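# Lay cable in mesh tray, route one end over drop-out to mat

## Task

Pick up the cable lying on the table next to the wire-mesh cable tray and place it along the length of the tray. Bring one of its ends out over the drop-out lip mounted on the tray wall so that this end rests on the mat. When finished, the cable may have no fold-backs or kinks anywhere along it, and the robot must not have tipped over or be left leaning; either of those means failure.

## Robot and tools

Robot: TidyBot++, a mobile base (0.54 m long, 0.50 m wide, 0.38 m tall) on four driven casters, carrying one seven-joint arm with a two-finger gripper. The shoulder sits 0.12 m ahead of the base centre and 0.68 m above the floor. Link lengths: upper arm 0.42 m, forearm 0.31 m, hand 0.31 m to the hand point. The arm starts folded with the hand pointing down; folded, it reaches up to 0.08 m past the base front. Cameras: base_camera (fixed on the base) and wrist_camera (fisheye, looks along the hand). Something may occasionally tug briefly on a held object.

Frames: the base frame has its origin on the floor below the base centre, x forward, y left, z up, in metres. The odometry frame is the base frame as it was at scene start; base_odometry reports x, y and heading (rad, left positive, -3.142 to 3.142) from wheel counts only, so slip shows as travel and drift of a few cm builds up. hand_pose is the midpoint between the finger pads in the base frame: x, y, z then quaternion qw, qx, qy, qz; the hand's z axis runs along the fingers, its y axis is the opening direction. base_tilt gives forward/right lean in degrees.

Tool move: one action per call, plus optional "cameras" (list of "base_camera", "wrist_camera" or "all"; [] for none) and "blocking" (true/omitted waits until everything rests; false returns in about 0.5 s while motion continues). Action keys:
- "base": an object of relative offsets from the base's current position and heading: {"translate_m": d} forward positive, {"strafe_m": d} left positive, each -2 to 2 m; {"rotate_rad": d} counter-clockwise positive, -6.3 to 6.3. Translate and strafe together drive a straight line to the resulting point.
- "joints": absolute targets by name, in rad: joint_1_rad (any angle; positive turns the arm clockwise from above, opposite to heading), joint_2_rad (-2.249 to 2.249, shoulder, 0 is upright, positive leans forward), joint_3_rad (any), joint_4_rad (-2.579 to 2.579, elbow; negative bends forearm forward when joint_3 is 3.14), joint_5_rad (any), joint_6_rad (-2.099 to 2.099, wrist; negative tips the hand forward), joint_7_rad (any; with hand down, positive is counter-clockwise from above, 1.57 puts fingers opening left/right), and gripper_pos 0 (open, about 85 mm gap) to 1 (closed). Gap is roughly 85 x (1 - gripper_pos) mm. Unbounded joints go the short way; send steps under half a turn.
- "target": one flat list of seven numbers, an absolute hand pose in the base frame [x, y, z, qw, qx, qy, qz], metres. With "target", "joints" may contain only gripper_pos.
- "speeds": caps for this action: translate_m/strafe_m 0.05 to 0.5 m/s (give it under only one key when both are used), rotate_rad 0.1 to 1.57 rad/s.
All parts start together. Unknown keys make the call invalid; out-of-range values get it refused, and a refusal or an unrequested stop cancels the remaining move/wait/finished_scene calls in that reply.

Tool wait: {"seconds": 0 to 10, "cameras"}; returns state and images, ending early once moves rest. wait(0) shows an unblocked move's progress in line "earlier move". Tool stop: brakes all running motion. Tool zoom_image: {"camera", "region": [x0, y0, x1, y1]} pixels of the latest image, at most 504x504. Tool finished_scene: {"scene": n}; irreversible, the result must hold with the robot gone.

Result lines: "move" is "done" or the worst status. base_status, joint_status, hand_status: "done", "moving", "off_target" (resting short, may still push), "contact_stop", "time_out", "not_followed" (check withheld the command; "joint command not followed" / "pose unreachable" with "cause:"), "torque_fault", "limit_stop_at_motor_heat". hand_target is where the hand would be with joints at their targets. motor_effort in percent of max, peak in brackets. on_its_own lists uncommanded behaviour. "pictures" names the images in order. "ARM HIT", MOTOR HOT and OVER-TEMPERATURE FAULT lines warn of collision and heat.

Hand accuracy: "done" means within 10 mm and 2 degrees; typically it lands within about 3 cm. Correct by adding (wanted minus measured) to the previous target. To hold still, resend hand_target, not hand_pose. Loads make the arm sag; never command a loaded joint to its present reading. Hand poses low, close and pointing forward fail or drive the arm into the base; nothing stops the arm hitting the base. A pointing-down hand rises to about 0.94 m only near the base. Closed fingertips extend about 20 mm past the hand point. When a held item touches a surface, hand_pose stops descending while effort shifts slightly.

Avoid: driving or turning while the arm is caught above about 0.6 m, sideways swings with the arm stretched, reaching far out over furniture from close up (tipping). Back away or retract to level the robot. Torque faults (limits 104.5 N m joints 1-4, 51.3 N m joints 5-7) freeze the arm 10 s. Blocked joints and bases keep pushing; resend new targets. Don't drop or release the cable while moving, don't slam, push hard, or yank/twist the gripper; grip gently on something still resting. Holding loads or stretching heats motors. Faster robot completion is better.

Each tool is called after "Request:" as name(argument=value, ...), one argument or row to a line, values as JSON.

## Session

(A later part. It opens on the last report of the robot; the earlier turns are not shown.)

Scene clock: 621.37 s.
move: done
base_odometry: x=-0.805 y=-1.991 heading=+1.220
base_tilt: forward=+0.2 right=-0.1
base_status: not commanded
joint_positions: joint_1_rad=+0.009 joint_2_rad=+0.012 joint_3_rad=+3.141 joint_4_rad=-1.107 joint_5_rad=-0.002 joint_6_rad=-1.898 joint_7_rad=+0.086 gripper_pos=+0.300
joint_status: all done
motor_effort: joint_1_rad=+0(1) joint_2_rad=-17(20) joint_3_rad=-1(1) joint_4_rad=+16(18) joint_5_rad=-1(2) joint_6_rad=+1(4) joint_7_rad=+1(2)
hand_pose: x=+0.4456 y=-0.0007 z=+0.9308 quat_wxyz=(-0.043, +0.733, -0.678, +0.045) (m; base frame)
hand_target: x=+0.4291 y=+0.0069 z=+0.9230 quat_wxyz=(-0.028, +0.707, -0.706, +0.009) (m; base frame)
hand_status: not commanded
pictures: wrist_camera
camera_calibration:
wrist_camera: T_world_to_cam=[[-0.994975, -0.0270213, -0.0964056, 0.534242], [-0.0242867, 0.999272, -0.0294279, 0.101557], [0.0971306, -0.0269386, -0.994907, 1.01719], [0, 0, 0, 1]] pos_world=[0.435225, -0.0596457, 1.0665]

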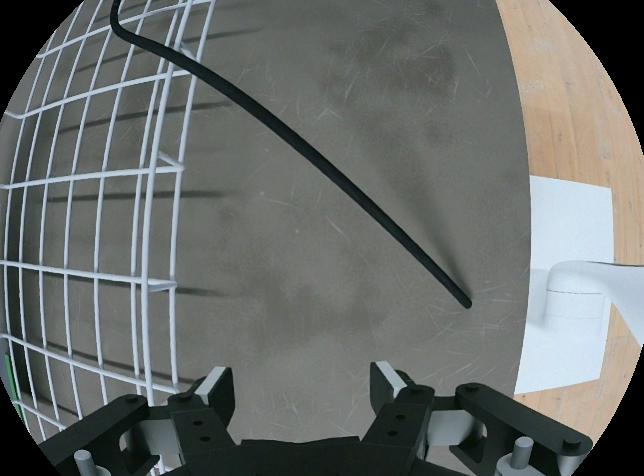

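Request:
move(
)

Scene clock: 663.50 s.
base_odometry: x=-0.805 y=-1.991 heading=+1.220
base_tilt: forward=+0.1 right=-0.1
base_status: not commanded
joint_positions: joint_1_rad=+0.009 joint_2_rad=+0.012 joint_3_rad=+3.141 joint_4_rad=-1.107 joint_5_rad=-0.002 joint_6_rad=-1.898 joint_7_rad=+0.085 gripper_pos=+0.300
joint_status: all done
motor_effort: joint_1_rad=+0(1) joint_2_rad=-18(20) joint_3_rad=+0(1) joint_4_rad=+15(18) joint_5_rad=+1(2) joint_6_rad=+1(4) joint_7_rad=-1(2)
hand_pose: x=+0.4454 y=-0.0007 z=+0.9307 quat_wxyz=(-0.042, +0.733, -0.678, +0.045) (m; base frame)
hand_target: x=+0.4291 y=+0.0069 z=+0.9230 quat_wxyz=(-0.028, +0.707, -0.706, +0.009) (m; base frame)
hand_status: not commanded
pictures: base_camera, wrist_camera
camera_calibration:
wrist_camera: T_world_to_cam=[[-0.99506, -0.0264747, -0.0956801, 0.533378], [-0.0237662, 0.999287, -0.0293373, 0.101233], [0.0963886, -0.0269184, -0.99498, 1.01758], [0, 0, 0, 1]] pos_world=[0.435066, -0.0596484, 1.06647]

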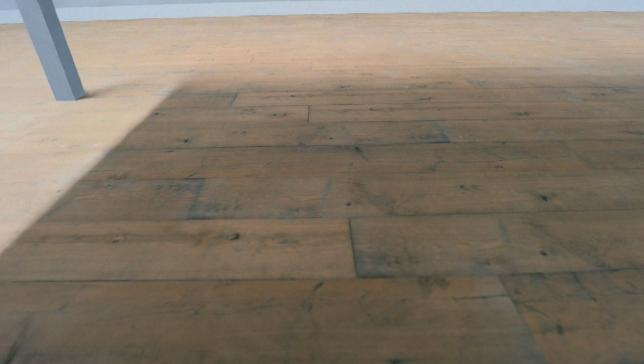

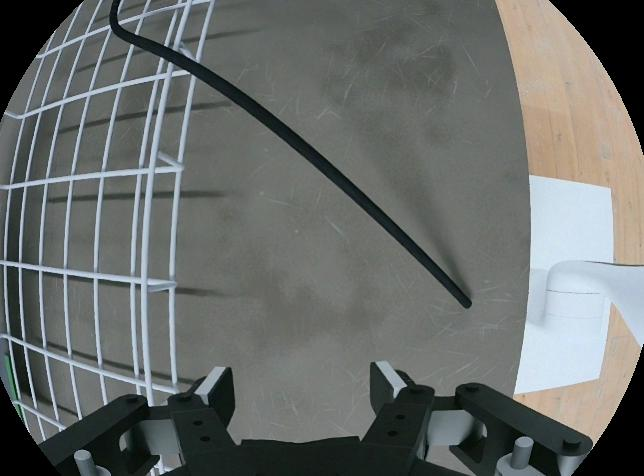

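Request:
move(
  joints={"joint_1_rad":0.30,"joint_2_rad":-0.15,"joint_3_rad":3.1416,"joint_4_rad":-1.444,"joint_5_rad":0,"joint_6_rad":-1.80,"joint_7_rad":1.07,"gripper_pos":0.4},
  cameras=["wrist_camera"],
)

Scene clock: 680.83 s.
move: done
base_odometry: x=-0.805 y=-1.991 heading=+1.220
base_tilt: forward=+0.2 right=+0.0
base_status: not commanded
joint_positions: joint_1_rad=+0.289 joint_2_rad=-0.137 joint_3_rad=+3.141 joint_4_rad=-1.422 joint_5_rad=-0.002 joint_6_rad=-1.854 joint_7_rad=+0.982 gripper_pos=+0.400
joint_status: all done
motor_effort: joint_1_rad=+0(1) joint_2_rad=-12(18) joint_3_rad=+0(1) joint_4_rad=+16(17) joint_5_rad=+0(2) joint_6_rad=+0(1) joint_7_rad=+2(2)
hand_pose: x=+0.3545 y=-0.0676 z=+0.8758 quat_wxyz=(-0.001, +0.905, -0.424, +0.001) (m; base frame)
hand_target: x=+0.3624 y=-0.0739 z=+0.8728 quat_wxyz=(-0.002, +0.921, -0.390, +0.024) (m; base frame)
hand_status: not commanded
pictures: wrist_camera
camera_calibration:
wrist_camera: T_world_to_cam=[[-0.800043, -0.599426, 0.0248935, 0.222454], [-0.599935, 0.799555, -0.0281166, 0.354089], [-0.00304984, -0.037429, -0.999295, 1.00821], [0, 0, 0, 1]] pos_world=[0.393478, -0.112032, 1.01192]

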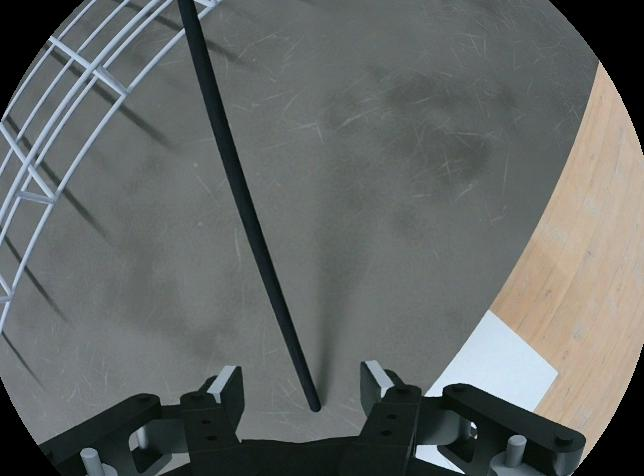

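Request:
move(
  joints={"joint_1_rad":0.23,"joint_2_rad":-0.14,"joint_3_rad":3.1416,"joint_4_rad":-1.60,"joint_5_rad":0,"joint_6_rad":-1.63,"joint_7_rad":1.36,"gripper_pos":0.5},
  cameras=["wrist_camera"],
)

Request:
move(
  joints={"joint_1_rad":0.23,"joint_2_rad":-0.14,"joint_3_rad":3.1416,"joint_4_rad":-1.82,"joint_5_rad":0,"joint_6_rad":-1.41,"joint_7_rad":1.36,"gripper_pos":0.5},
  cameras=["wrist_camera"],
)

Scene clock: 700.77 s.
move: done
base_odometry: x=-0.805 y=-1.991 heading=+1.220
base_tilt: forward=+0.2 right=-0.1
base_status: not commanded
joint_positions: joint_1_rad=+0.241 joint_2_rad=-0.137 joint_3_rad=+3.141 joint_4_rad=-1.580 joint_5_rad=-0.002 joint_6_rad=-1.685 joint_7_rad=+1.272 gripper_pos=+0.500
joint_status: all done
motor_effort: joint_1_rad=+0(1) joint_2_rad=-13(14) joint_3_rad=+0(1) joint_4_rad=+17(19) joint_5_rad=+0(2) joint_6_rad=+0(1) joint_7_rad=+0(2)
hand_pose: x=+0.3706 y=-0.0595 z=+0.8274 quat_wxyz=(-0.001, +0.964, -0.266, +0.007) (m; base frame)
hand_target: x=+0.3820 y=-0.0602 z=+0.8223 quat_wxyz=(+0.000, +0.975, -0.219, +0.026) (m; base frame)
hand_status: not commanded
pictures: wrist_camera
camera_calibration:
wrist_camera: T_world_to_cam=[[-0.555984, -0.830916, 0.0214544, 0.140033], [-0.830935, 0.554983, -0.0392636, 0.436188], [0.0207179, -0.0396572, -0.998999, 0.951004], [0, 0, 0, 1]] pos_world=[0.420597, -0.0880073, 0.964174]

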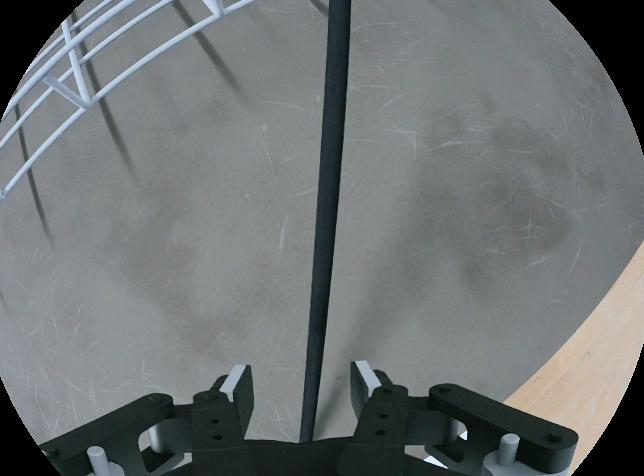

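Scene clock: 702.00 s.
move: done
base_odometry: x=-0.805 y=-1.991 heading=+1.220
base_tilt: forward=+0.2 right=-0.1
base_status: not commanded
joint_positions: joint_1_rad=+0.241 joint_2_rad=-0.137 joint_3_rad=+3.141 joint_4_rad=-1.799 joint_5_rad=-0.002 joint_6_rad=-1.467 joint_7_rad=+1.274 gripper_pos=+0.500
joint_status: all done
motor_effort: joint_1_rad=+1(1) joint_2_rad=-13(14) joint_3_rad=+0(1) joint_4_rad=+17(18) joint_5_rad=+0(2) joint_6_rad=+0(1) joint_7_rad=+1(2)
hand_pose: x=+0.3713 y=-0.0597 z=+0.7586 quat_wxyz=(-0.001, +0.964, -0.265, +0.006) (m; base frame)
hand_target: x=+0.3820 y=-0.0602 z=+0.7533 quat_wxyz=(+0.000, +0.975, -0.219, +0.026) (m; base frame)
hand_status: not commanded
pictures: wrist_camera
camera_calibration:
wrist_camera: T_world_to_cam=[[-0.554957, -0.831586, 0.0220849, 0.140835], [-0.831662, 0.55401, -0.0375687, 0.43305], [0.0190063, -0.0392162, -0.99905, 0.882903], [0, 0, 0, 1]] pos_world=[0.421528, -0.0881735, 0.895223]

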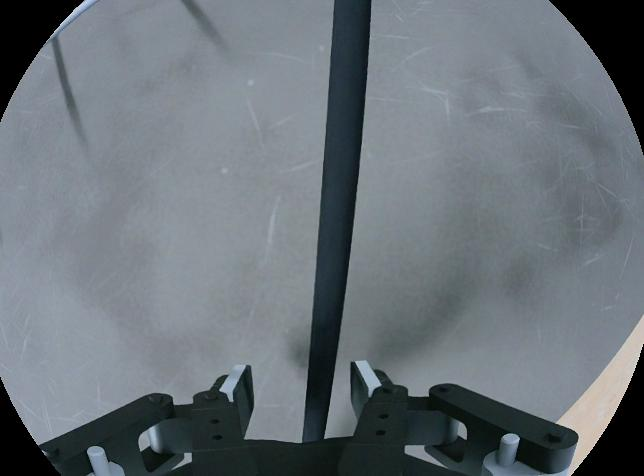

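Request:
move(
  joints={"joint_1_rad":0.23,"joint_2_rad":-0.14,"joint_3_rad":3.1416,"joint_4_rad":-1.875,"joint_5_rad":0,"joint_6_rad":-1.355,"joint_7_rad":1.28,"gripper_pos":0.5},
  cameras=["wrist_camera"],
)

Request:
move(
  joints={"gripper_pos":0.95},
  cameras=["wrist_camera"],
)

Request:
move(
  joints={"joint_1_rad":0.20,"joint_2_rad":-0.12,"joint_3_rad":3.1416,"joint_4_rad":-1.30,"joint_5_rad":0,"joint_6_rad":-1.92,"joint_7_rad":1.2},
  cameras=["wrist_camera"],
)

Scene clock: 710.40 s.
move: done
base_odometry: x=-0.805 y=-1.991 heading=+1.220
base_tilt: forward=+0.3 right=-0.1
base_status: not commanded
joint_positions: joint_1_rad=+0.241 joint_2_rad=-0.137 joint_3_rad=+3.141 joint_4_rad=-1.858 joint_5_rad=-0.002 joint_6_rad=-1.407 joint_7_rad=+1.274 gripper_pos=+0.500
joint_status: all done
motor_effort: joint_1_rad=+0(1) joint_2_rad=-13(13) joint_3_rad=+0(1) joint_4_rad=+17(18) joint_5_rad=+0(1) joint_6_rad=+0(1) joint_7_rad=-1(2)
hand_pose: x=+0.3694 y=-0.0592 z=+0.7402 quat_wxyz=(-0.001, +0.964, -0.265, +0.006) (m; base frame)
hand_target: x=+0.3797 y=-0.0597 z=+0.7362 quat_wxyz=(-0.001, +0.966, -0.257, +0.026) (m; base frame)
hand_status: not commanded
pictures: wrist_camera
camera_calibration:
wrist_camera: T_world_to_cam=[[-0.555133, -0.831477, 0.0217517, 0.140896], [-0.831522, 0.554154, -0.0385275, 0.431224], [0.0199809, -0.0394749, -0.999021, 0.864205], [0, 0, 0, 1]] pos_world=[0.41952, -0.0876985, 0.876908]

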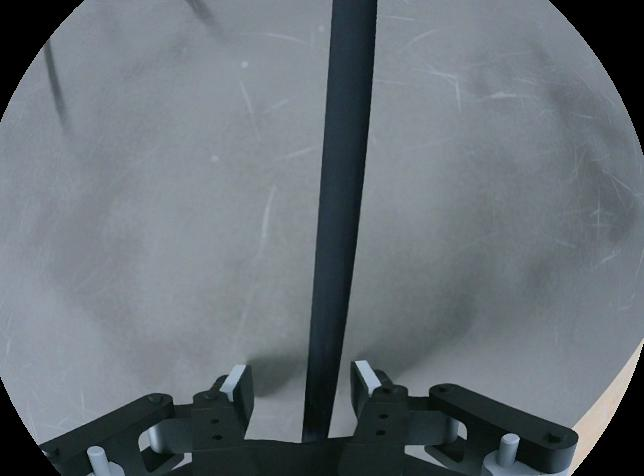

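Scene clock: 711.20 s.
move: done
base_odometry: x=-0.805 y=-1.991 heading=+1.220
base_tilt: forward=+0.2 right=-0.1
base_status: not commanded
joint_positions: joint_1_rad=+0.241 joint_2_rad=-0.139 joint_3_rad=+3.141 joint_4_rad=-1.859 joint_5_rad=-0.002 joint_6_rad=-1.407 joint_7_rad=+1.274 gripper_pos=+0.926
joint_status: all done
motor_effort: joint_1_rad=+0(1) joint_2_rad=-11(13) joint_3_rad=-1(1) joint_4_rad=+15(17) joint_5_rad=-1(3) joint_6_rad=+0(1) joint_7_rad=+0(2)
hand_pose: x=+0.3694 y=-0.0592 z=+0.7407 quat_wxyz=(-0.001, +0.964, -0.265, +0.008) (m; base frame)
hand_target: x=+0.3797 y=-0.0597 z=+0.7362 quat_wxyz=(-0.001, +0.966, -0.257, +0.026) (m; base frame)
hand_status: not commanded
pictures: wrist_camera
camera_calibration:
wrist_camera: T_world_to_cam=[[-0.555108, -0.831516, 0.0208898, 0.141492], [-0.831471, 0.554047, -0.0410807, 0.433045], [0.0225853, -0.0401736, -0.998937, 0.863662], [0, 0, 0, 1]] pos_world=[0.419102, -0.0875778, 0.877579]

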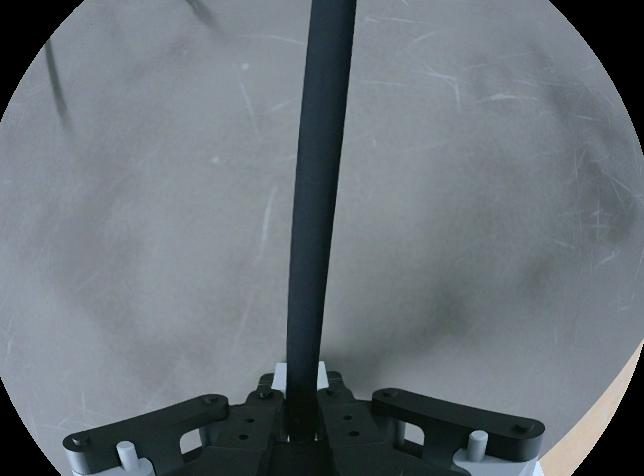

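Scene clock: 713.27 s.
move: done
base_odometry: x=-0.805 y=-1.991 heading=+1.220
base_tilt: forward=+0.2 right=-0.2
base_status: not commanded
joint_positions: joint_1_rad=+0.213 joint_2_rad=-0.136 joint_3_rad=+3.141 joint_4_rad=-1.318 joint_5_rad=-0.002 joint_6_rad=-1.867 joint_7_rad=+1.274 gripper_pos=+0.926
joint_status: all done
motor_effort: joint_1_rad=+1(1) joint_2_rad=-12(15) joint_3_rad=-1(1) joint_4_rad=+17(19) joint_5_rad=-1(2) joint_6_rad=+1(2) joint_7_rad=+1(2)
hand_pose: x=+0.3764 y=-0.0533 z=+0.9080 quat_wxyz=(-0.003, +0.967, -0.251, +0.047) (m; base frame)
hand_target: x=+0.3674 y=-0.0490 z=+0.9083 quat_wxyz=(-0.002, +0.959, -0.282, +0.021) (m; base frame)
hand_status: not commanded
pictures: wrist_camera
camera_calibration:
wrist_camera: T_world_to_cam=[[-0.531328, -0.847147, -0.00562082, 0.161097], [-0.841291, 0.528412, -0.114064, 0.511061], [0.0995992, -0.0558767, -0.993458, 0.996078], [0, 0, 0, 1]] pos_world=[0.416337, -0.0779203, 1.04876]

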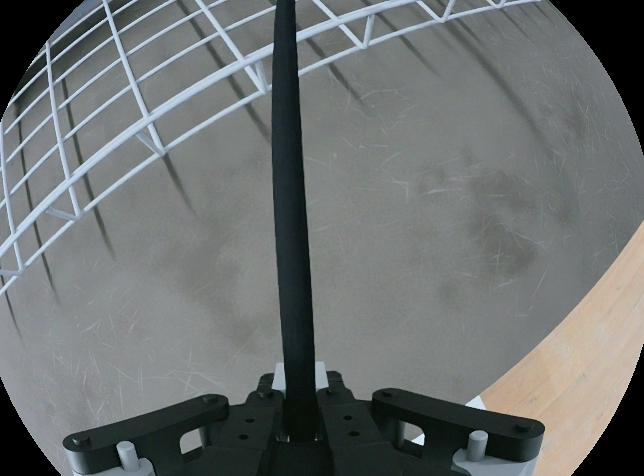

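Request:
move(
  joints={"joint_1_rad":0.05,"joint_2_rad":0.47,"joint_3_rad":3.1416,"joint_4_rad":-0.60,"joint_5_rad":0,"joint_6_rad":-1.68,"joint_7_rad":0.45},
  base={"strafe_m":0.12},
  speeds={"strafe_m":0.1},
)

Scene clock: 722.93 s.
move: done
base_odometry: x=-0.918 y=-1.950 heading=+1.220
base_tilt: forward=+0.3 right=-0.1
base_status: done
joint_positions: joint_1_rad=+0.057 joint_2_rad=+0.464 joint_3_rad=+3.141 joint_4_rad=-0.619 joint_5_rad=-0.002 joint_6_rad=-1.738 joint_7_rad=+0.537 gripper_pos=+0.926
joint_status: all done
motor_effort: joint_1_rad=+1(3) joint_2_rad=-35(38) joint_3_rad=-1(3) joint_4_rad=+17(18) joint_5_rad=+0(2) joint_6_rad=+3(3) joint_7_rad=+0(2)
hand_pose: x=+0.6823 y=-0.0299 z=+0.9102 quat_wxyz=(-0.076, +0.844, -0.512, +0.141) (m; base frame)
hand_target: x=+0.7035 y=-0.0279 z=+0.9201 quat_wxyz=(-0.099, +0.818, -0.542, +0.167) (m; base frame)
hand_status: not commanded
pictures: base_camera, wrist_camera
camera_calibration:
wrist_camera: T_world_to_cam=[[-0.872081, -0.418571, -0.253521, 0.814417], [-0.385332, 0.906701, -0.171499, 0.508766], [0.301652, -0.0518717, -0.952006, 0.793614], [0, 0, 0, 1]] pos_world=[0.666886, -0.0792411, 1.04925]

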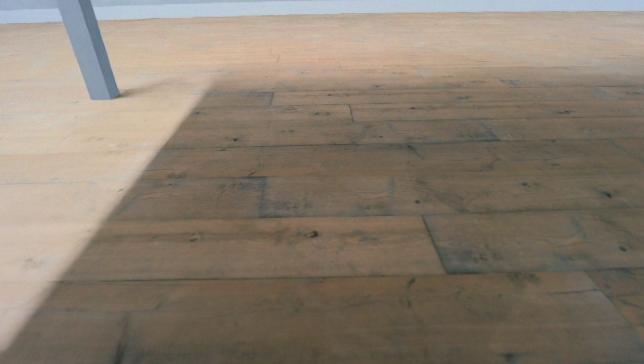

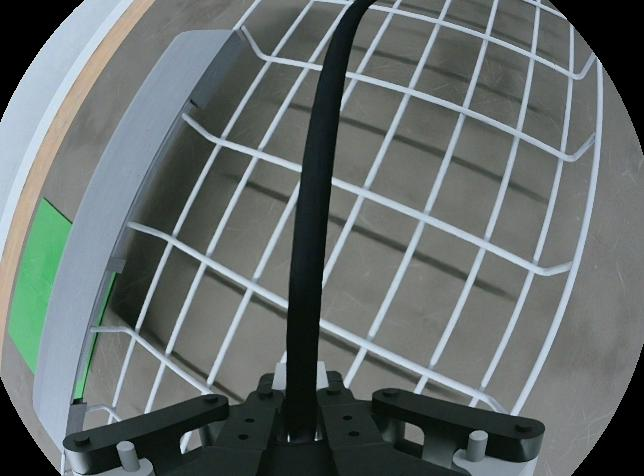

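Request:
move(
  joints={"joint_1_rad":0.01,"joint_2_rad":0.49,"joint_3_rad":3.1416,"joint_4_rad":-0.70,"joint_5_rad":0,"joint_6_rad":-1.54,"joint_7_rad":0.0},
  base={"strafe_m":0.25},
  speeds={"strafe_m":0.08},
)

Scene clock: 736.80 s.
move: done
base_odometry: x=-1.153 y=-1.864 heading=+1.220
base_tilt: forward=+0.2 right=-0.1
base_status: done
joint_positions: joint_1_rad=+0.013 joint_2_rad=+0.484 joint_3_rad=+3.141 joint_4_rad=-0.684 joint_5_rad=-0.002 joint_6_rad=-1.597 joint_7_rad=+0.086 gripper_pos=+0.926
joint_status: all done
motor_effort: joint_1_rad=+0(4) joint_2_rad=-37(39) joint_3_rad=-1(3) joint_4_rad=+18(19) joint_5_rad=-1(2) joint_6_rad=+3(4) joint_7_rad=+1(2)
hand_pose: x=+0.7183 y=-0.0056 z=+0.8880 quat_wxyz=(-0.126, +0.720, -0.669, +0.138) (m; base frame)
hand_target: x=+0.7334 y=-0.0048 z=+0.8846 quat_wxyz=(-0.144, +0.689, -0.696, +0.145) (m; base frame)
hand_status: not commanded
pictures: base_camera, wrist_camera
camera_calibration:
wrist_camera: T_world_to_cam=[[-0.939687, -0.0224725, -0.341296, 0.979044], [-0.0108158, 0.999293, -0.0360189, 0.10805], [0.341864, -0.0301551, -0.939266, 0.722824], [0, 0, 0, 1]] pos_world=[0.674057, -0.0641752, 1.01696]

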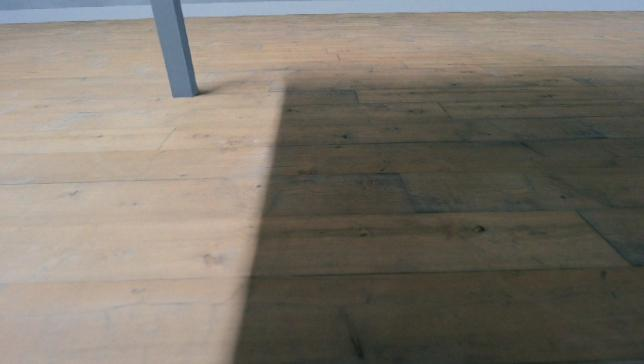

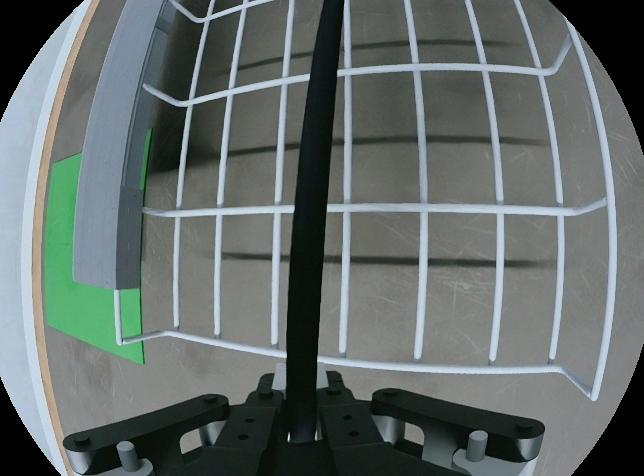

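Request:
move(
  joints={"joint_1_rad":0.01,"joint_2_rad":0.53,"joint_3_rad":3.1416,"joint_4_rad":-0.73,"joint_5_rad":0,"joint_6_rad":-1.47,"joint_7_rad":0.0},
  base={"strafe_m":0.08},
  speeds={"strafe_m":0.06},
)

Request:
move(
  joints={"joint_1_rad":0.01,"joint_2_rad":0.58,"joint_3_rad":3.1416,"joint_4_rad":-0.755,"joint_5_rad":0,"joint_6_rad":-1.43,"joint_7_rad":0.0},
)

Scene clock: 776.80 s.
move: done
base_odometry: x=-1.228 y=-1.836 heading=+1.220
base_tilt: forward=+0.2 right=-0.1
base_status: done
joint_positions: joint_1_rad=+0.013 joint_2_rad=+0.526 joint_3_rad=+3.141 joint_4_rad=-0.713 joint_5_rad=-0.002 joint_6_rad=-1.523 joint_7_rad=+0.085 gripper_pos=+0.926
joint_status: all done
motor_effort: joint_1_rad=+0(3) joint_2_rad=-39(41) joint_3_rad=-1(3) joint_4_rad=+17(20) joint_5_rad=+0(2) joint_6_rad=+3(3) joint_7_rad=+1(2)
hand_pose: x=+0.7426 y=-0.0061 z=+0.8588 quat_wxyz=(-0.127, +0.719, -0.669, +0.139) (m; base frame)
hand_target: x=+0.7555 y=-0.0050 z=+0.8557 quat_wxyz=(-0.144, +0.689, -0.696, +0.145) (m; base frame)
hand_status: not commanded
pictures: base_camera, wrist_camera
camera_calibration:
wrist_camera: T_world_to_cam=[[-0.93885, -0.0217246, -0.343639, 0.993365], [-0.00997639, 0.999305, -0.0359189, 0.107053], [0.344181, -0.0302942, -0.938415, 0.68456], [0, 0, 0, 1]] pos_world=[0.698077, -0.06466, 0.987605]

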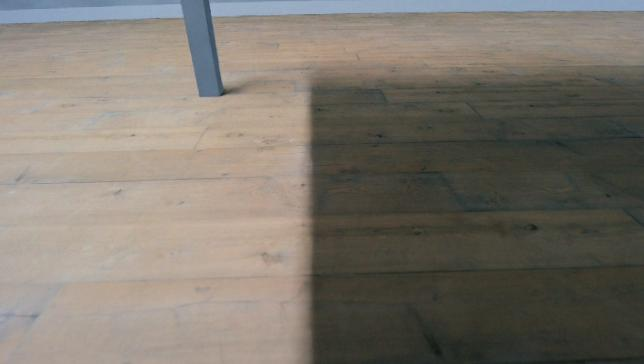

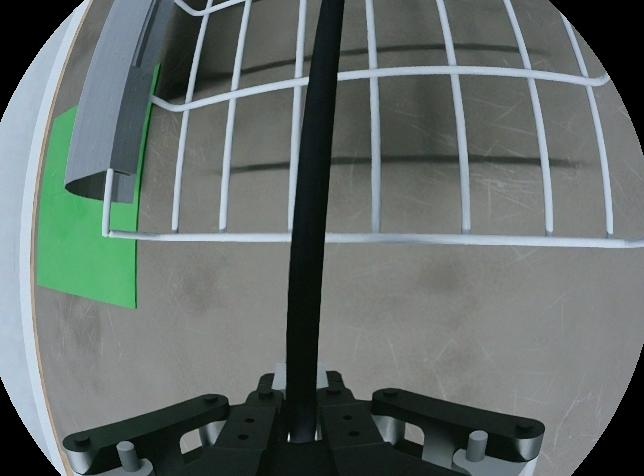

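Scene clock: 777.70 s.
move: done
base_odometry: x=-1.228 y=-1.836 heading=+1.220
base_tilt: forward=+0.2 right=-0.1
base_status: not commanded
joint_positions: joint_1_rad=+0.012 joint_2_rad=+0.574 joint_3_rad=+3.141 joint_4_rad=-0.737 joint_5_rad=-0.002 joint_6_rad=-1.484 joint_7_rad=+0.085 gripper_pos=+0.926
joint_status: all done
motor_effort: joint_1_rad=+1(2) joint_2_rad=-41(43) joint_3_rad=+0(1) joint_4_rad=+18(19) joint_5_rad=+1(2) joint_6_rad=+2(4) joint_7_rad=+0(2)
hand_pose: x=+0.7569 y=-0.0054 z=+0.8227 quat_wxyz=(-0.116, +0.722, -0.670, +0.126) (m; base frame)
hand_target: x=+0.7697 y=-0.0052 z=+0.8177 quat_wxyz=(-0.132, +0.691, -0.698, +0.133) (m; base frame)
hand_status: not commanded
pictures: base_camera, wrist_camera
camera_calibration:
wrist_camera: T_world_to_cam=[[-0.949794, -0.0228888, -0.312037, 0.976615], [-0.0125537, 0.999305, -0.0350903, 0.106417], [0.312623, -0.0294113, -0.949422, 0.678736], [0, 0, 0, 1]] pos_world=[0.71673, -0.0640273, 0.95288]

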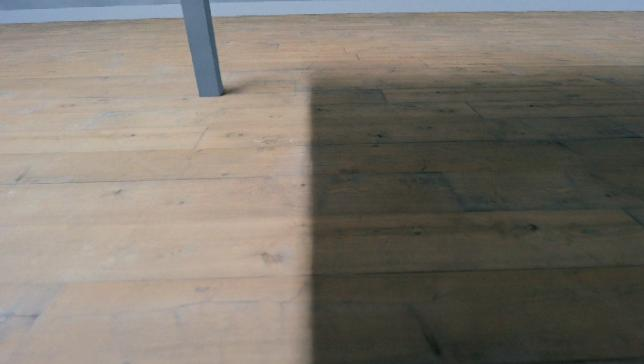

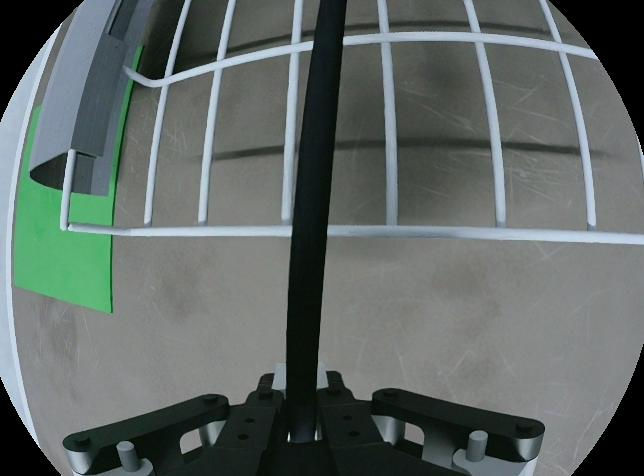

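Request:
move(
  joints={"joint_1_rad":0.01,"joint_2_rad":0.605,"joint_3_rad":3.1416,"joint_4_rad":-0.78,"joint_5_rad":0,"joint_6_rad":-1.39,"joint_7_rad":0.0},
  cameras=["wrist_camera"],
)

Request:
move(
  joints={"gripper_pos":0.6},
  cameras=["wrist_camera"],
)

Request:
move(
  joints={"joint_1_rad":0.01,"joint_2_rad":0.47,"joint_3_rad":3.1416,"joint_4_rad":-0.62,"joint_5_rad":0,"joint_6_rad":-1.65,"joint_7_rad":0.0},
  cameras=["wrist_camera"],
)

Request:
move(
  joints={"joint_1_rad":0.01,"joint_2_rad":0.02,"joint_3_rad":3.1416,"joint_4_rad":-1.12,"joint_5_rad":0,"joint_6_rad":-1.8,"joint_7_rad":0.0},
  cameras=["wrist_camera"],
)

Scene clock: 793.77 s.
move: done
base_odometry: x=-1.228 y=-1.836 heading=+1.220
base_tilt: forward=+0.2 right=-0.1
base_status: not commanded
joint_positions: joint_1_rad=+0.012 joint_2_rad=+0.595 joint_3_rad=+3.141 joint_4_rad=-0.760 joint_5_rad=-0.002 joint_6_rad=-1.442 joint_7_rad=+0.085 gripper_pos=+0.926
joint_status: all done
motor_effort: joint_1_rad=+2(2) joint_2_rad=-42(43) joint_3_rad=+0(1) joint_4_rad=+18(19) joint_5_rad=+1(2) joint_6_rad=+2(3) joint_7_rad=+2(2)
hand_pose: x=+0.7670 y=-0.0055 z=+0.8041 quat_wxyz=(-0.116, +0.722, -0.671, +0.126) (m; base frame)
hand_target: x=+0.7788 y=-0.0053 z=+0.7954 quat_wxyz=(-0.128, +0.692, -0.699, +0.130) (m; base frame)
hand_status: not commanded
pictures: wrist_camera
camera_calibration:
wrist_camera: T_world_to_cam=[[-0.950335, -0.0227886, -0.310392, 0.979519], [-0.0125251, 0.999308, -0.0350195, 0.105932], [0.310976, -0.0293926, -0.949963, 0.659637], [0, 0, 0, 1]] pos_world=[0.727067, -0.0641485, 0.934376]

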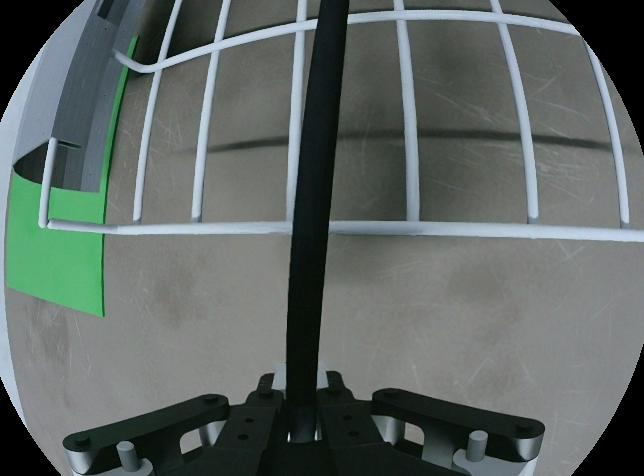

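Scene clock: 794.50 s.
move: done
base_odometry: x=-1.228 y=-1.836 heading=+1.220
base_tilt: forward=+0.2 right=-0.2
base_status: not commanded
joint_positions: joint_1_rad=+0.012 joint_2_rad=+0.595 joint_3_rad=+3.141 joint_4_rad=-0.760 joint_5_rad=-0.002 joint_6_rad=-1.442 joint_7_rad=+0.085 gripper_pos=+0.600
joint_status: all done
motor_effort: joint_1_rad=+0(2) joint_2_rad=-41(42) joint_3_rad=-1(1) joint_4_rad=+18(19) joint_5_rad=+0(1) joint_6_rad=+2(3) joint_7_rad=+1(2)
hand_pose: x=+0.7670 y=-0.0055 z=+0.8041 quat_wxyz=(-0.116, +0.722, -0.671, +0.126) (m; base frame)
hand_target: x=+0.7788 y=-0.0053 z=+0.7954 quat_wxyz=(-0.128, +0.692, -0.699, +0.130) (m; base frame)
hand_status: not commanded
pictures: wrist_camera
camera_calibration:
wrist_camera: T_world_to_cam=[[-0.950335, -0.0227886, -0.310392, 0.979519], [-0.0125251, 0.999308, -0.0350195, 0.105932], [0.310976, -0.0293926, -0.949963, 0.659637], [0, 0, 0, 1]] pos_world=[0.727067, -0.0641485, 0.934376]

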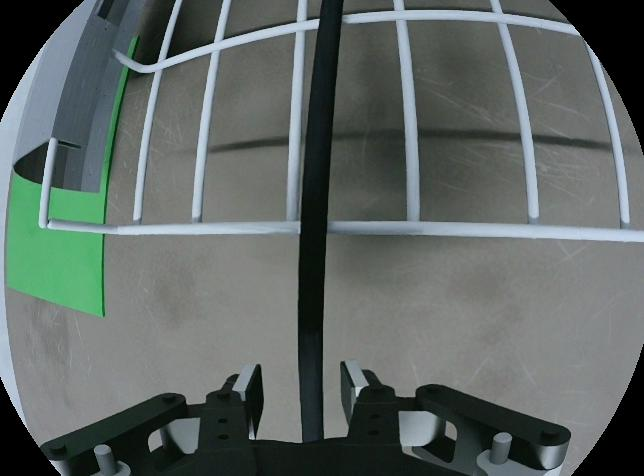

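Scene clock: 795.93 s.
move: done
base_odometry: x=-1.228 y=-1.836 heading=+1.220
base_tilt: forward=+0.2 right=-0.1
base_status: not commanded
joint_positions: joint_1_rad=+0.012 joint_2_rad=+0.463 joint_3_rad=+3.141 joint_4_rad=-0.625 joint_5_rad=-0.002 joint_6_rad=-1.601 joint_7_rad=+0.085 gripper_pos=+0.600
joint_status: all done
motor_effort: joint_1_rad=+0(1) joint_2_rad=-36(46) joint_3_rad=-1(2) joint_4_rad=+17(20) joint_5_rad=+0(1) joint_6_rad=+4(4) joint_7_rad=+1(2)
hand_pose: x=+0.7213 y=-0.0049 z=+0.9246 quat_wxyz=(-0.152, +0.714, -0.663, +0.166) (m; base frame)
hand_target: x=+0.7099 y=-0.0046 z=+0.9158 quat_wxyz=(-0.140, +0.689, -0.696, +0.142) (m; base frame)
hand_status: not commanded
pictures: wrist_camera
camera_calibration:
wrist_camera: T_world_to_cam=[[-0.910765, -0.0235298, -0.412255, 1.03916], [-0.0088036, 0.999255, -0.0375842, 0.108739], [0.412832, -0.030601, -0.910293, 0.678174], [0, 0, 0, 1]] pos_world=[0.667416, -0.0634535, 1.04982]

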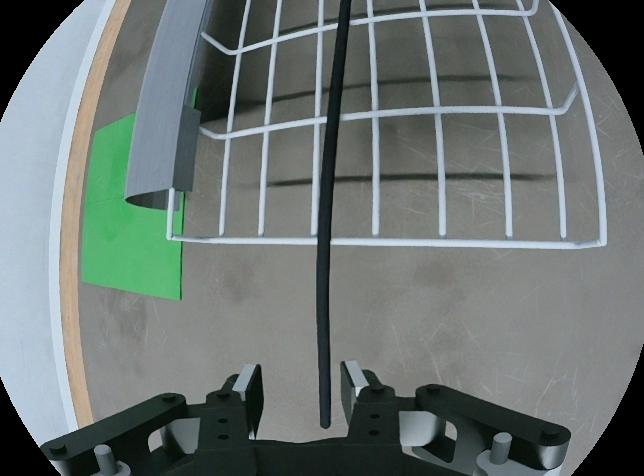

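Scene clock: 797.63 s.
move: done
base_odometry: x=-1.228 y=-1.836 heading=+1.220
base_tilt: forward=+0.1 right=-0.1
base_status: not commanded
joint_positions: joint_1_rad=+0.012 joint_2_rad=+0.025 joint_3_rad=+3.141 joint_4_rad=-1.097 joint_5_rad=-0.002 joint_6_rad=-1.749 joint_7_rad=+0.085 gripper_pos=+0.600
joint_status: all done
motor_effort: joint_1_rad=+0(1) joint_2_rad=-19(39) joint_3_rad=+0(2) joint_4_rad=+16(18) joint_5_rad=+0(2) joint_6_rad=+2(4) joint_7_rad=+0(2)
hand_pose: x=+0.4960 y=-0.0023 z=+0.9391 quat_wxyz=(-0.092, +0.726, -0.674, +0.100) (m; base frame)
hand_target: x=+0.4754 y=-0.0022 z=+0.9288 quat_wxyz=(-0.071, +0.700, -0.707, +0.072) (m; base frame)
hand_status: not commanded
pictures: wrist_camera
camera_calibration:
wrist_camera: T_world_to_cam=[[-0.970255, -0.0232915, -0.240963, 0.708669], [-0.0156353, 0.999312, -0.033637, 0.10435], [0.241581, -0.0288689, -0.969951, 0.925455], [0, 0, 0, 1]] pos_world=[0.465649, -0.0610552, 1.07192]

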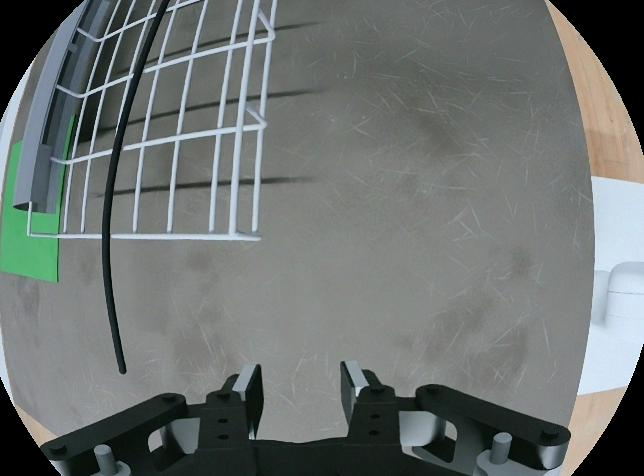

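Request:
move(
  base={"translate_m":-0.35},
  joints={"joint_1_rad":0.01,"joint_2_rad":0.02,"joint_4_rad":-1.12,"joint_6_rad":-1.95,"joint_7_rad":0.0},
  cameras=[],
)

Request:
move(
  base={"strafe_m":1.0},
  cameras=["base_camera"],
)

Request:
move(
  base={"translate_m":2.0,"rotate_rad":-3.1416},
  cameras=["base_camera","wrist_camera"],
)

Scene clock: 817.83 s.
move: done
base_odometry: x=-1.348 y=-2.165 heading=+1.220
base_tilt: forward=+0.2 right=-0.1
base_status: done
joint_positions: joint_1_rad=+0.012 joint_2_rad=+0.014 joint_3_rad=+3.141 joint_4_rad=-1.102 joint_5_rad=-0.002 joint_6_rad=-1.914 joint_7_rad=+0.085 gripper_pos=+0.600
joint_status: all done
motor_effort: joint_1_rad=+1(1) joint_2_rad=-18(23) joint_3_rad=+0(1) joint_4_rad=+16(18) joint_5_rad=+0(1) joint_6_rad=+0(2) joint_7_rad=+0(1)
hand_pose: x=+0.4421 y=-0.0017 z=+0.9311 quat_wxyz=(-0.038, +0.732, -0.679, +0.040) (m; base frame)
hand_target: x=+0.4291 y=-0.0018 z=+0.9229 quat_wxyz=(-0.018, +0.703, -0.710, +0.018) (m; base frame)
hand_status: not commanded
pictures: none
No camera images: "cameras" was empty.

Scene clock: 821.07 s.
move: done
base_odometry: x=-2.288 y=-1.821 heading=+1.220
base_tilt: forward=+0.2 right=+0.0
base_status: done
joint_positions: joint_1_rad=+0.011 joint_2_rad=+0.014 joint_3_rad=+3.141 joint_4_rad=-1.102 joint_5_rad=-0.002 joint_6_rad=-1.914 joint_7_rad=+0.085 gripper_pos=+0.600
joint_status: not commanded
motor_effort: joint_1_rad=+0(2) joint_2_rad=-17(19) joint_3_rad=-1(3) joint_4_rad=+15(16) joint_5_rad=-1(1) joint_6_rad=+1(1) joint_7_rad=+0(2)
hand_pose: x=+0.4421 y=-0.0015 z=+0.9310 quat_wxyz=(-0.038, +0.732, -0.679, +0.040) (m; base frame)
hand_target: x=+0.4291 y=-0.0018 z=+0.9229 quat_wxyz=(-0.018, +0.703, -0.710, +0.018) (m; base frame)
hand_status: not commanded
pictures: base_camera

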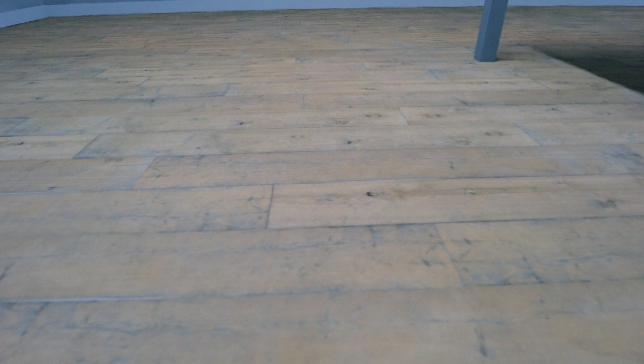

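Scene clock: 827.07 s.
move: done
base_odometry: x=-1.601 y=+0.058 heading=-1.922
base_tilt: forward=+0.2 right=-0.1
base_status: done
joint_positions: joint_1_rad=+0.011 joint_2_rad=+0.017 joint_3_rad=+3.141 joint_4_rad=-1.102 joint_5_rad=-0.002 joint_6_rad=-1.914 joint_7_rad=+0.085 gripper_pos=+0.600
joint_status: not commanded
motor_effort: joint_1_rad=+0(2) joint_2_rad=-18(21) joint_3_rad=+0(2) joint_4_rad=+16(17) joint_5_rad=+0(2) joint_6_rad=+0(2) joint_7_rad=+1(2)
hand_pose: x=+0.4427 y=-0.0015 z=+0.9303 quat_wxyz=(-0.037, +0.732, -0.679, +0.040) (m; base frame)
hand_target: x=+0.4291 y=-0.0018 z=+0.9229 quat_wxyz=(-0.018, +0.703, -0.710, +0.018) (m; base frame)
hand_status: not commanded
pictures: base_camera, wrist_camera
camera_calibration:
wrist_camera: T_world_to_cam=[[-0.996444, -0.0240492, -0.0807526, 0.517334], [-0.0217728, 0.999344, -0.0289526, 0.100759], [0.0813959, -0.0270914, -0.996314, 1.02524], [0, 0, 0, 1]] pos_world=[0.434237, -0.0604758, 1.06616]

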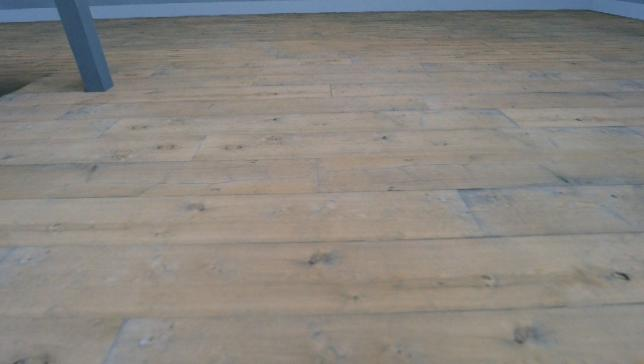

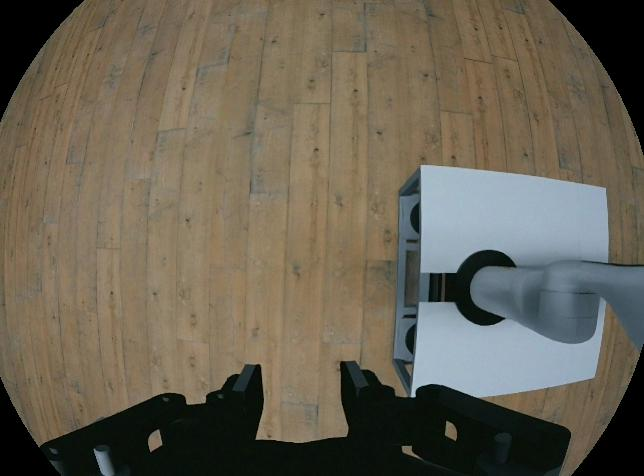

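Request:
move(
  base={"translate_m":-0.44,"strafe_m":1.1},
  joints={"joint_7_rad":1.57,"joint_2_rad":0.02,"joint_4_rad":-1.12,"joint_6_rad":-1.75},
  cameras=["base_camera","wrist_camera"],
)

Request:
move(
  base={"translate_m":0.40},
  cameras=["base_camera","wrist_camera"],
)

Scene clock: 835.43 s.
move: done
base_odometry: x=-0.416 y=+0.093 heading=-1.921
base_tilt: forward=+0.2 right=-0.1
base_status: done
joint_positions: joint_1_rad=+0.011 joint_2_rad=+0.017 joint_3_rad=+3.141 joint_4_rad=-1.102 joint_5_rad=-0.002 joint_6_rad=-1.804 joint_7_rad=+1.485 gripper_pos=+0.600
joint_status: all done
motor_effort: joint_1_rad=+0(2) joint_2_rad=-19(20) joint_3_rad=-1(3) joint_4_rad=+16(17) joint_5_rad=+0(2) joint_6_rad=+2(2) joint_7_rad=+0(2)
hand_pose: x=+0.4762 y=-0.0018 z=+0.9358 quat_wxyz=(-0.005, +0.993, -0.047, +0.109) (m; base frame)
hand_target: x=+0.4905 y=-0.0024 z=+0.9323 quat_wxyz=(+0.001, +0.992, -0.005, +0.125) (m; base frame)
hand_status: not commanded
pictures: base_camera, wrist_camera
camera_calibration:
wrist_camera: T_world_to_cam=[[-0.148832, -0.988854, -0.00407449, 0.0741004], [-0.959695, 0.145434, -0.240487, 0.745029], [0.238399, -0.0318818, -0.970644, 0.929197], [0, 0, 0, 1]] pos_world=[0.50451, -0.0054536, 1.08139]

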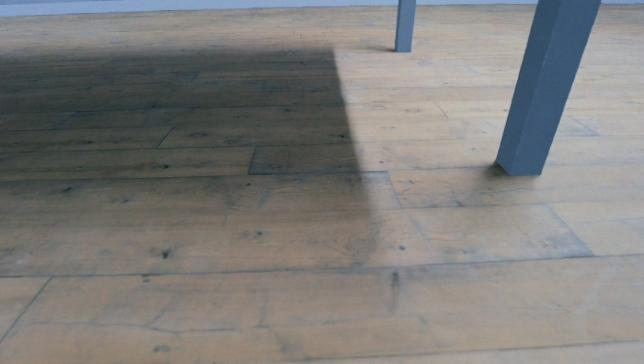

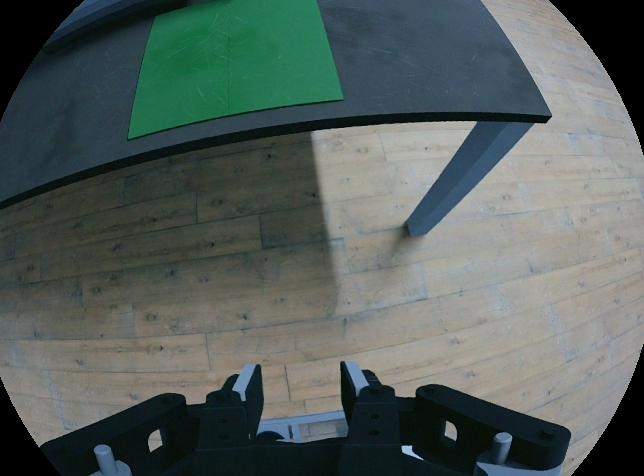

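Scene clock: 837.53 s.
move: done
base_odometry: x=-0.554 y=-0.283 heading=-1.921
base_tilt: forward=+0.2 right=-0.1
base_status: done
joint_positions: joint_1_rad=+0.011 joint_2_rad=+0.026 joint_3_rad=+3.141 joint_4_rad=-1.103 joint_5_rad=-0.002 joint_6_rad=-1.798 joint_7_rad=+1.485 gripper_pos=+0.600
joint_status: not commanded
motor_effort: joint_1_rad=+0(1) joint_2_rad=-19(23) joint_3_rad=+0(1) joint_4_rad=+17(17) joint_5_rad=+0(1) joint_6_rad=+1(3) joint_7_rad=+1(2)
hand_pose: x=+0.4804 y=-0.0018 z=+0.9329 quat_wxyz=(-0.005, +0.993, -0.047, +0.107) (m; base frame)
hand_target: x=+0.4905 y=-0.0024 z=+0.9323 quat_wxyz=(+0.001, +0.992, -0.005, +0.125) (m; base frame)
hand_status: not commanded
pictures: base_camera, wrist_camera
camera_calibration:
wrist_camera: T_world_to_cam=[[-0.148854, -0.988852, -0.00368932, 0.074312], [-0.960371, 0.145454, -0.23776, 0.746081], [0.235646, -0.0318485, -0.971317, 0.927362], [0, 0, 0, 1]] pos_world=[0.509048, -0.00550204, 1.07843]

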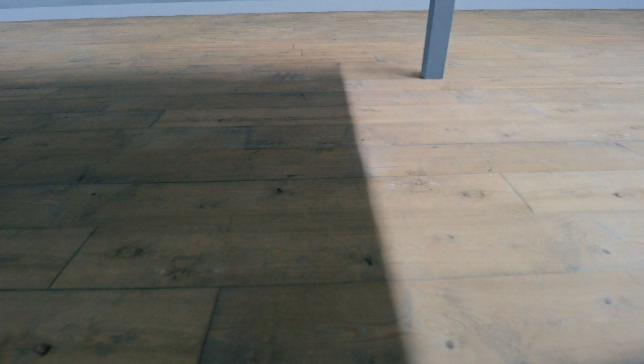

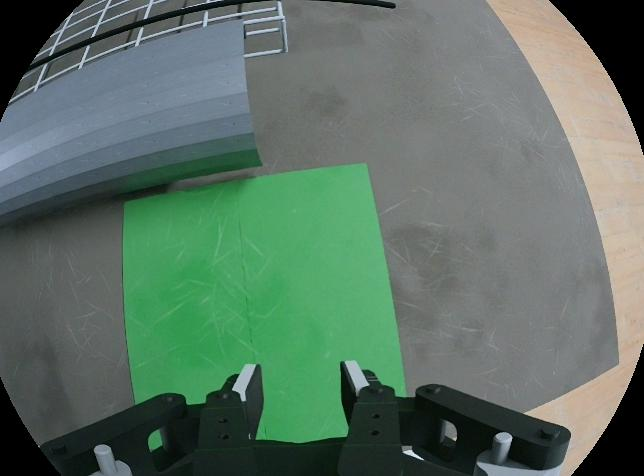

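Request:
move(
  base={"translate_m":0.14,"strafe_m":-0.075},
  joints={"joint_7_rad":3.1},
  cameras=["wrist_camera"],
)

Request:
move(
  joints={"joint_1_rad":0.01,"joint_2_rad":0.50,"joint_3_rad":3.1416,"joint_4_rad":-0.45,"joint_5_rad":0,"joint_6_rad":-1.75,"joint_7_rad":3.2},
  cameras=["wrist_camera"],
)

Scene clock: 865.70 s.
move: done
base_odometry: x=-0.672 y=-0.389 heading=-1.920
base_tilt: forward=+0.2 right=-0.2
base_status: done
joint_positions: joint_1_rad=+0.011 joint_2_rad=+0.027 joint_3_rad=+3.141 joint_4_rad=-1.103 joint_5_rad=-0.002 joint_6_rad=-1.795 joint_7_rad=+3.014 gripper_pos=+0.600
joint_status: all done
motor_effort: joint_1_rad=+0(2) joint_2_rad=-19(23) joint_3_rad=+0(2) joint_4_rad=+17(17) joint_5_rad=-1(1) joint_6_rad=+2(3) joint_7_rad=+1(2)
hand_pose: x=+0.4817 y=-0.0019 z=+0.9325 quat_wxyz=(+0.071, +0.750, +0.653, +0.081) (m; base frame)
hand_target: x=+0.4905 y=-0.0024 z=+0.9323 quat_wxyz=(+0.087, +0.719, +0.683, +0.090) (m; base frame)
hand_status: not commanded
pictures: wrist_camera
camera_calibration:
wrist_camera: T_world_to_cam=[[0.952876, -0.18753, 0.238452, -0.680509], [-0.17665, -0.982031, -0.0664056, 0.207823], [0.24662, 0.0211538, -0.968881, 0.919177], [0, 0, 0, 1]] pos_world=[0.458465, 0.0570291, 1.06664]

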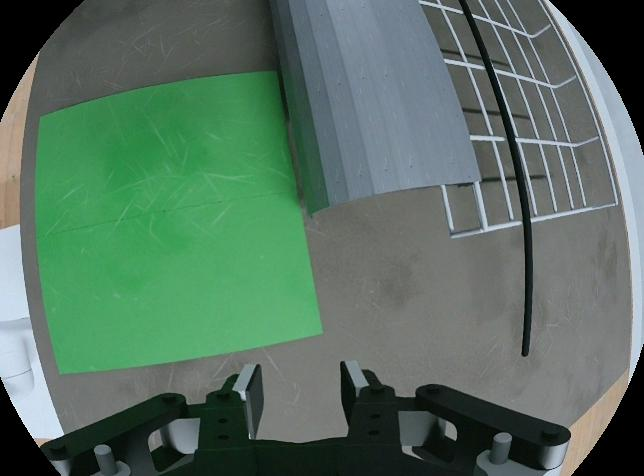

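Scene clock: 867.63 s.
move: done
base_odometry: x=-0.672 y=-0.389 heading=-1.920
base_tilt: forward=+0.2 right=-0.1
base_status: not commanded
joint_positions: joint_1_rad=+0.011 joint_2_rad=+0.489 joint_3_rad=+3.141 joint_4_rad=-0.468 joint_5_rad=-0.002 joint_6_rad=-1.795 joint_7_rad=+3.113 gripper_pos=+0.600
joint_status: all done
motor_effort: joint_1_rad=+0(1) joint_2_rad=-35(37) joint_3_rad=-1(1) joint_4_rad=+16(17) joint_5_rad=+0(2) joint_6_rad=+3(3) joint_7_rad=+1(2)
hand_pose: x=+0.6919 y=-0.0042 z=+0.9467 quat_wxyz=(+0.135, +0.707, +0.680, +0.139) (m; base frame)
hand_target: x=+0.7095 y=-0.0046 z=+0.9525 quat_wxyz=(+0.160, +0.673, +0.706, +0.149) (m; base frame)
hand_status: not commanded
pictures: wrist_camera
camera_calibration:
wrist_camera: T_world_to_cam=[[0.909944, -0.0886944, 0.405135, -1.01233], [-0.0717947, -0.995803, -0.0567539, 0.161938], [0.408469, 0.0225563, -0.912494, 0.715839], [0, 0, 0, 1]] pos_world=[0.640393, 0.055324, 1.07252]

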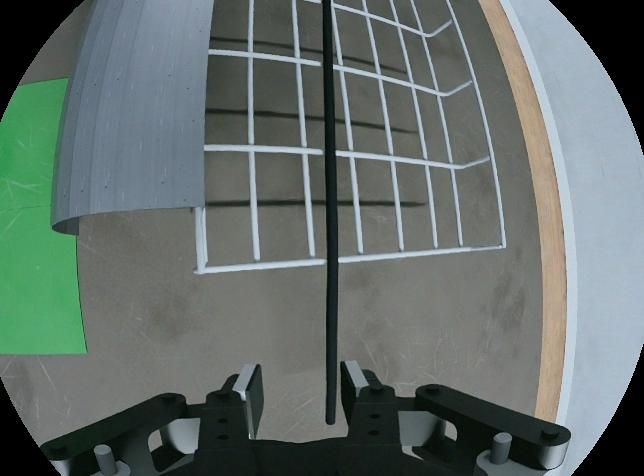

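Request:
move(
  joints={"joint_1_rad":0.01,"joint_2_rad":0.68,"joint_3_rad":3.1416,"joint_4_rad":-0.44,"joint_5_rad":0,"joint_6_rad":-1.66,"joint_7_rad":3.2},
  cameras=["wrist_camera"],
)

Request:
move(
  joints={"joint_1_rad":0.01,"joint_2_rad":0.66,"joint_3_rad":3.1416,"joint_4_rad":-0.64,"joint_5_rad":0,"joint_6_rad":-1.49,"joint_7_rad":3.2},
  cameras=["wrist_camera"],
)

Scene clock: 886.97 s.
move: done
base_odometry: x=-0.672 y=-0.389 heading=-1.920
base_tilt: forward=+0.3 right=-0.1
base_status: not commanded
joint_positions: joint_1_rad=+0.011 joint_2_rad=+0.683 joint_3_rad=+3.141 joint_4_rad=-0.451 joint_5_rad=-0.002 joint_6_rad=-1.716 joint_7_rad=+3.114 gripper_pos=+0.600
joint_status: all done
motor_effort: joint_1_rad=+0(1) joint_2_rad=-42(48) joint_3_rad=-1(2) joint_4_rad=+16(19) joint_5_rad=+0(2) joint_6_rad=+2(4) joint_7_rad=+1(2)
hand_pose: x=+0.7589 y=-0.0049 z=+0.8431 quat_wxyz=(+0.101, +0.712, +0.686, +0.104) (m; base frame)
hand_target: x=+0.7766 y=-0.0052 z=+0.8548 quat_wxyz=(+0.131, +0.679, +0.712, +0.123) (m; base frame)
hand_status: not commanded
pictures: wrist_camera
camera_calibration:
wrist_camera: T_world_to_cam=[[0.945483, -0.0882122, 0.313497, -0.981145], [-0.0762468, -0.995822, -0.0502514, 0.158059], [0.31662, 0.0236087, -0.948259, 0.693786], [0, 0, 0, 1]] pos_world=[0.720041, 0.05447, 0.973417]

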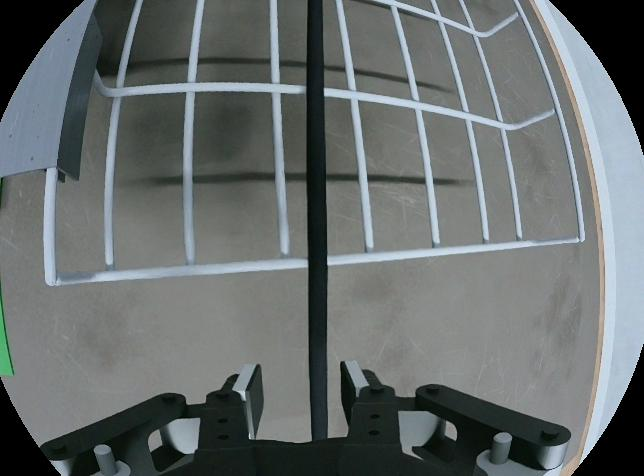

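Scene clock: 888.17 s.
move: done
base_odometry: x=-0.672 y=-0.389 heading=-1.920
base_tilt: forward=+0.2 right=-0.1
base_status: not commanded
joint_positions: joint_1_rad=+0.011 joint_2_rad=+0.673 joint_3_rad=+3.141 joint_4_rad=-0.621 joint_5_rad=-0.002 joint_6_rad=-1.549 joint_7_rad=+3.115 gripper_pos=+0.600
joint_status: all done
motor_effort: joint_1_rad=+0(1) joint_2_rad=-43(45) joint_3_rad=-1(2) joint_4_rad=+17(19) joint_5_rad=+0(2) joint_6_rad=+2(3) joint_7_rad=+0(2)
hand_pose: x=+0.7754 y=-0.0051 z=+0.7997 quat_wxyz=(+0.104, +0.712, +0.686, +0.107) (m; base frame)
hand_target: x=+0.7871 y=-0.0053 z=+0.8060 quat_wxyz=(+0.128, +0.679, +0.713, +0.119) (m; base frame)
hand_status: not commanded
pictures: wrist_camera
camera_calibration:
wrist_camera: T_world_to_cam=[[0.942992, -0.0884621, 0.320843, -0.987032], [-0.0761113, -0.995801, -0.0508606, 0.157346], [0.323995, 0.0235414, -0.945766, 0.639669], [0, 0, 0, 1]] pos_world=[0.73549, 0.0543118, 0.929662]

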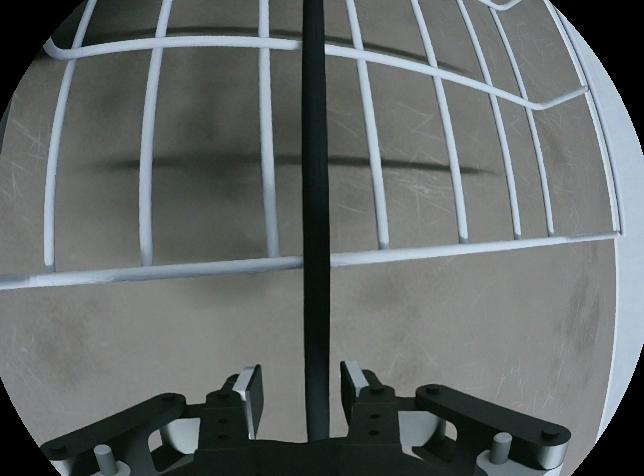

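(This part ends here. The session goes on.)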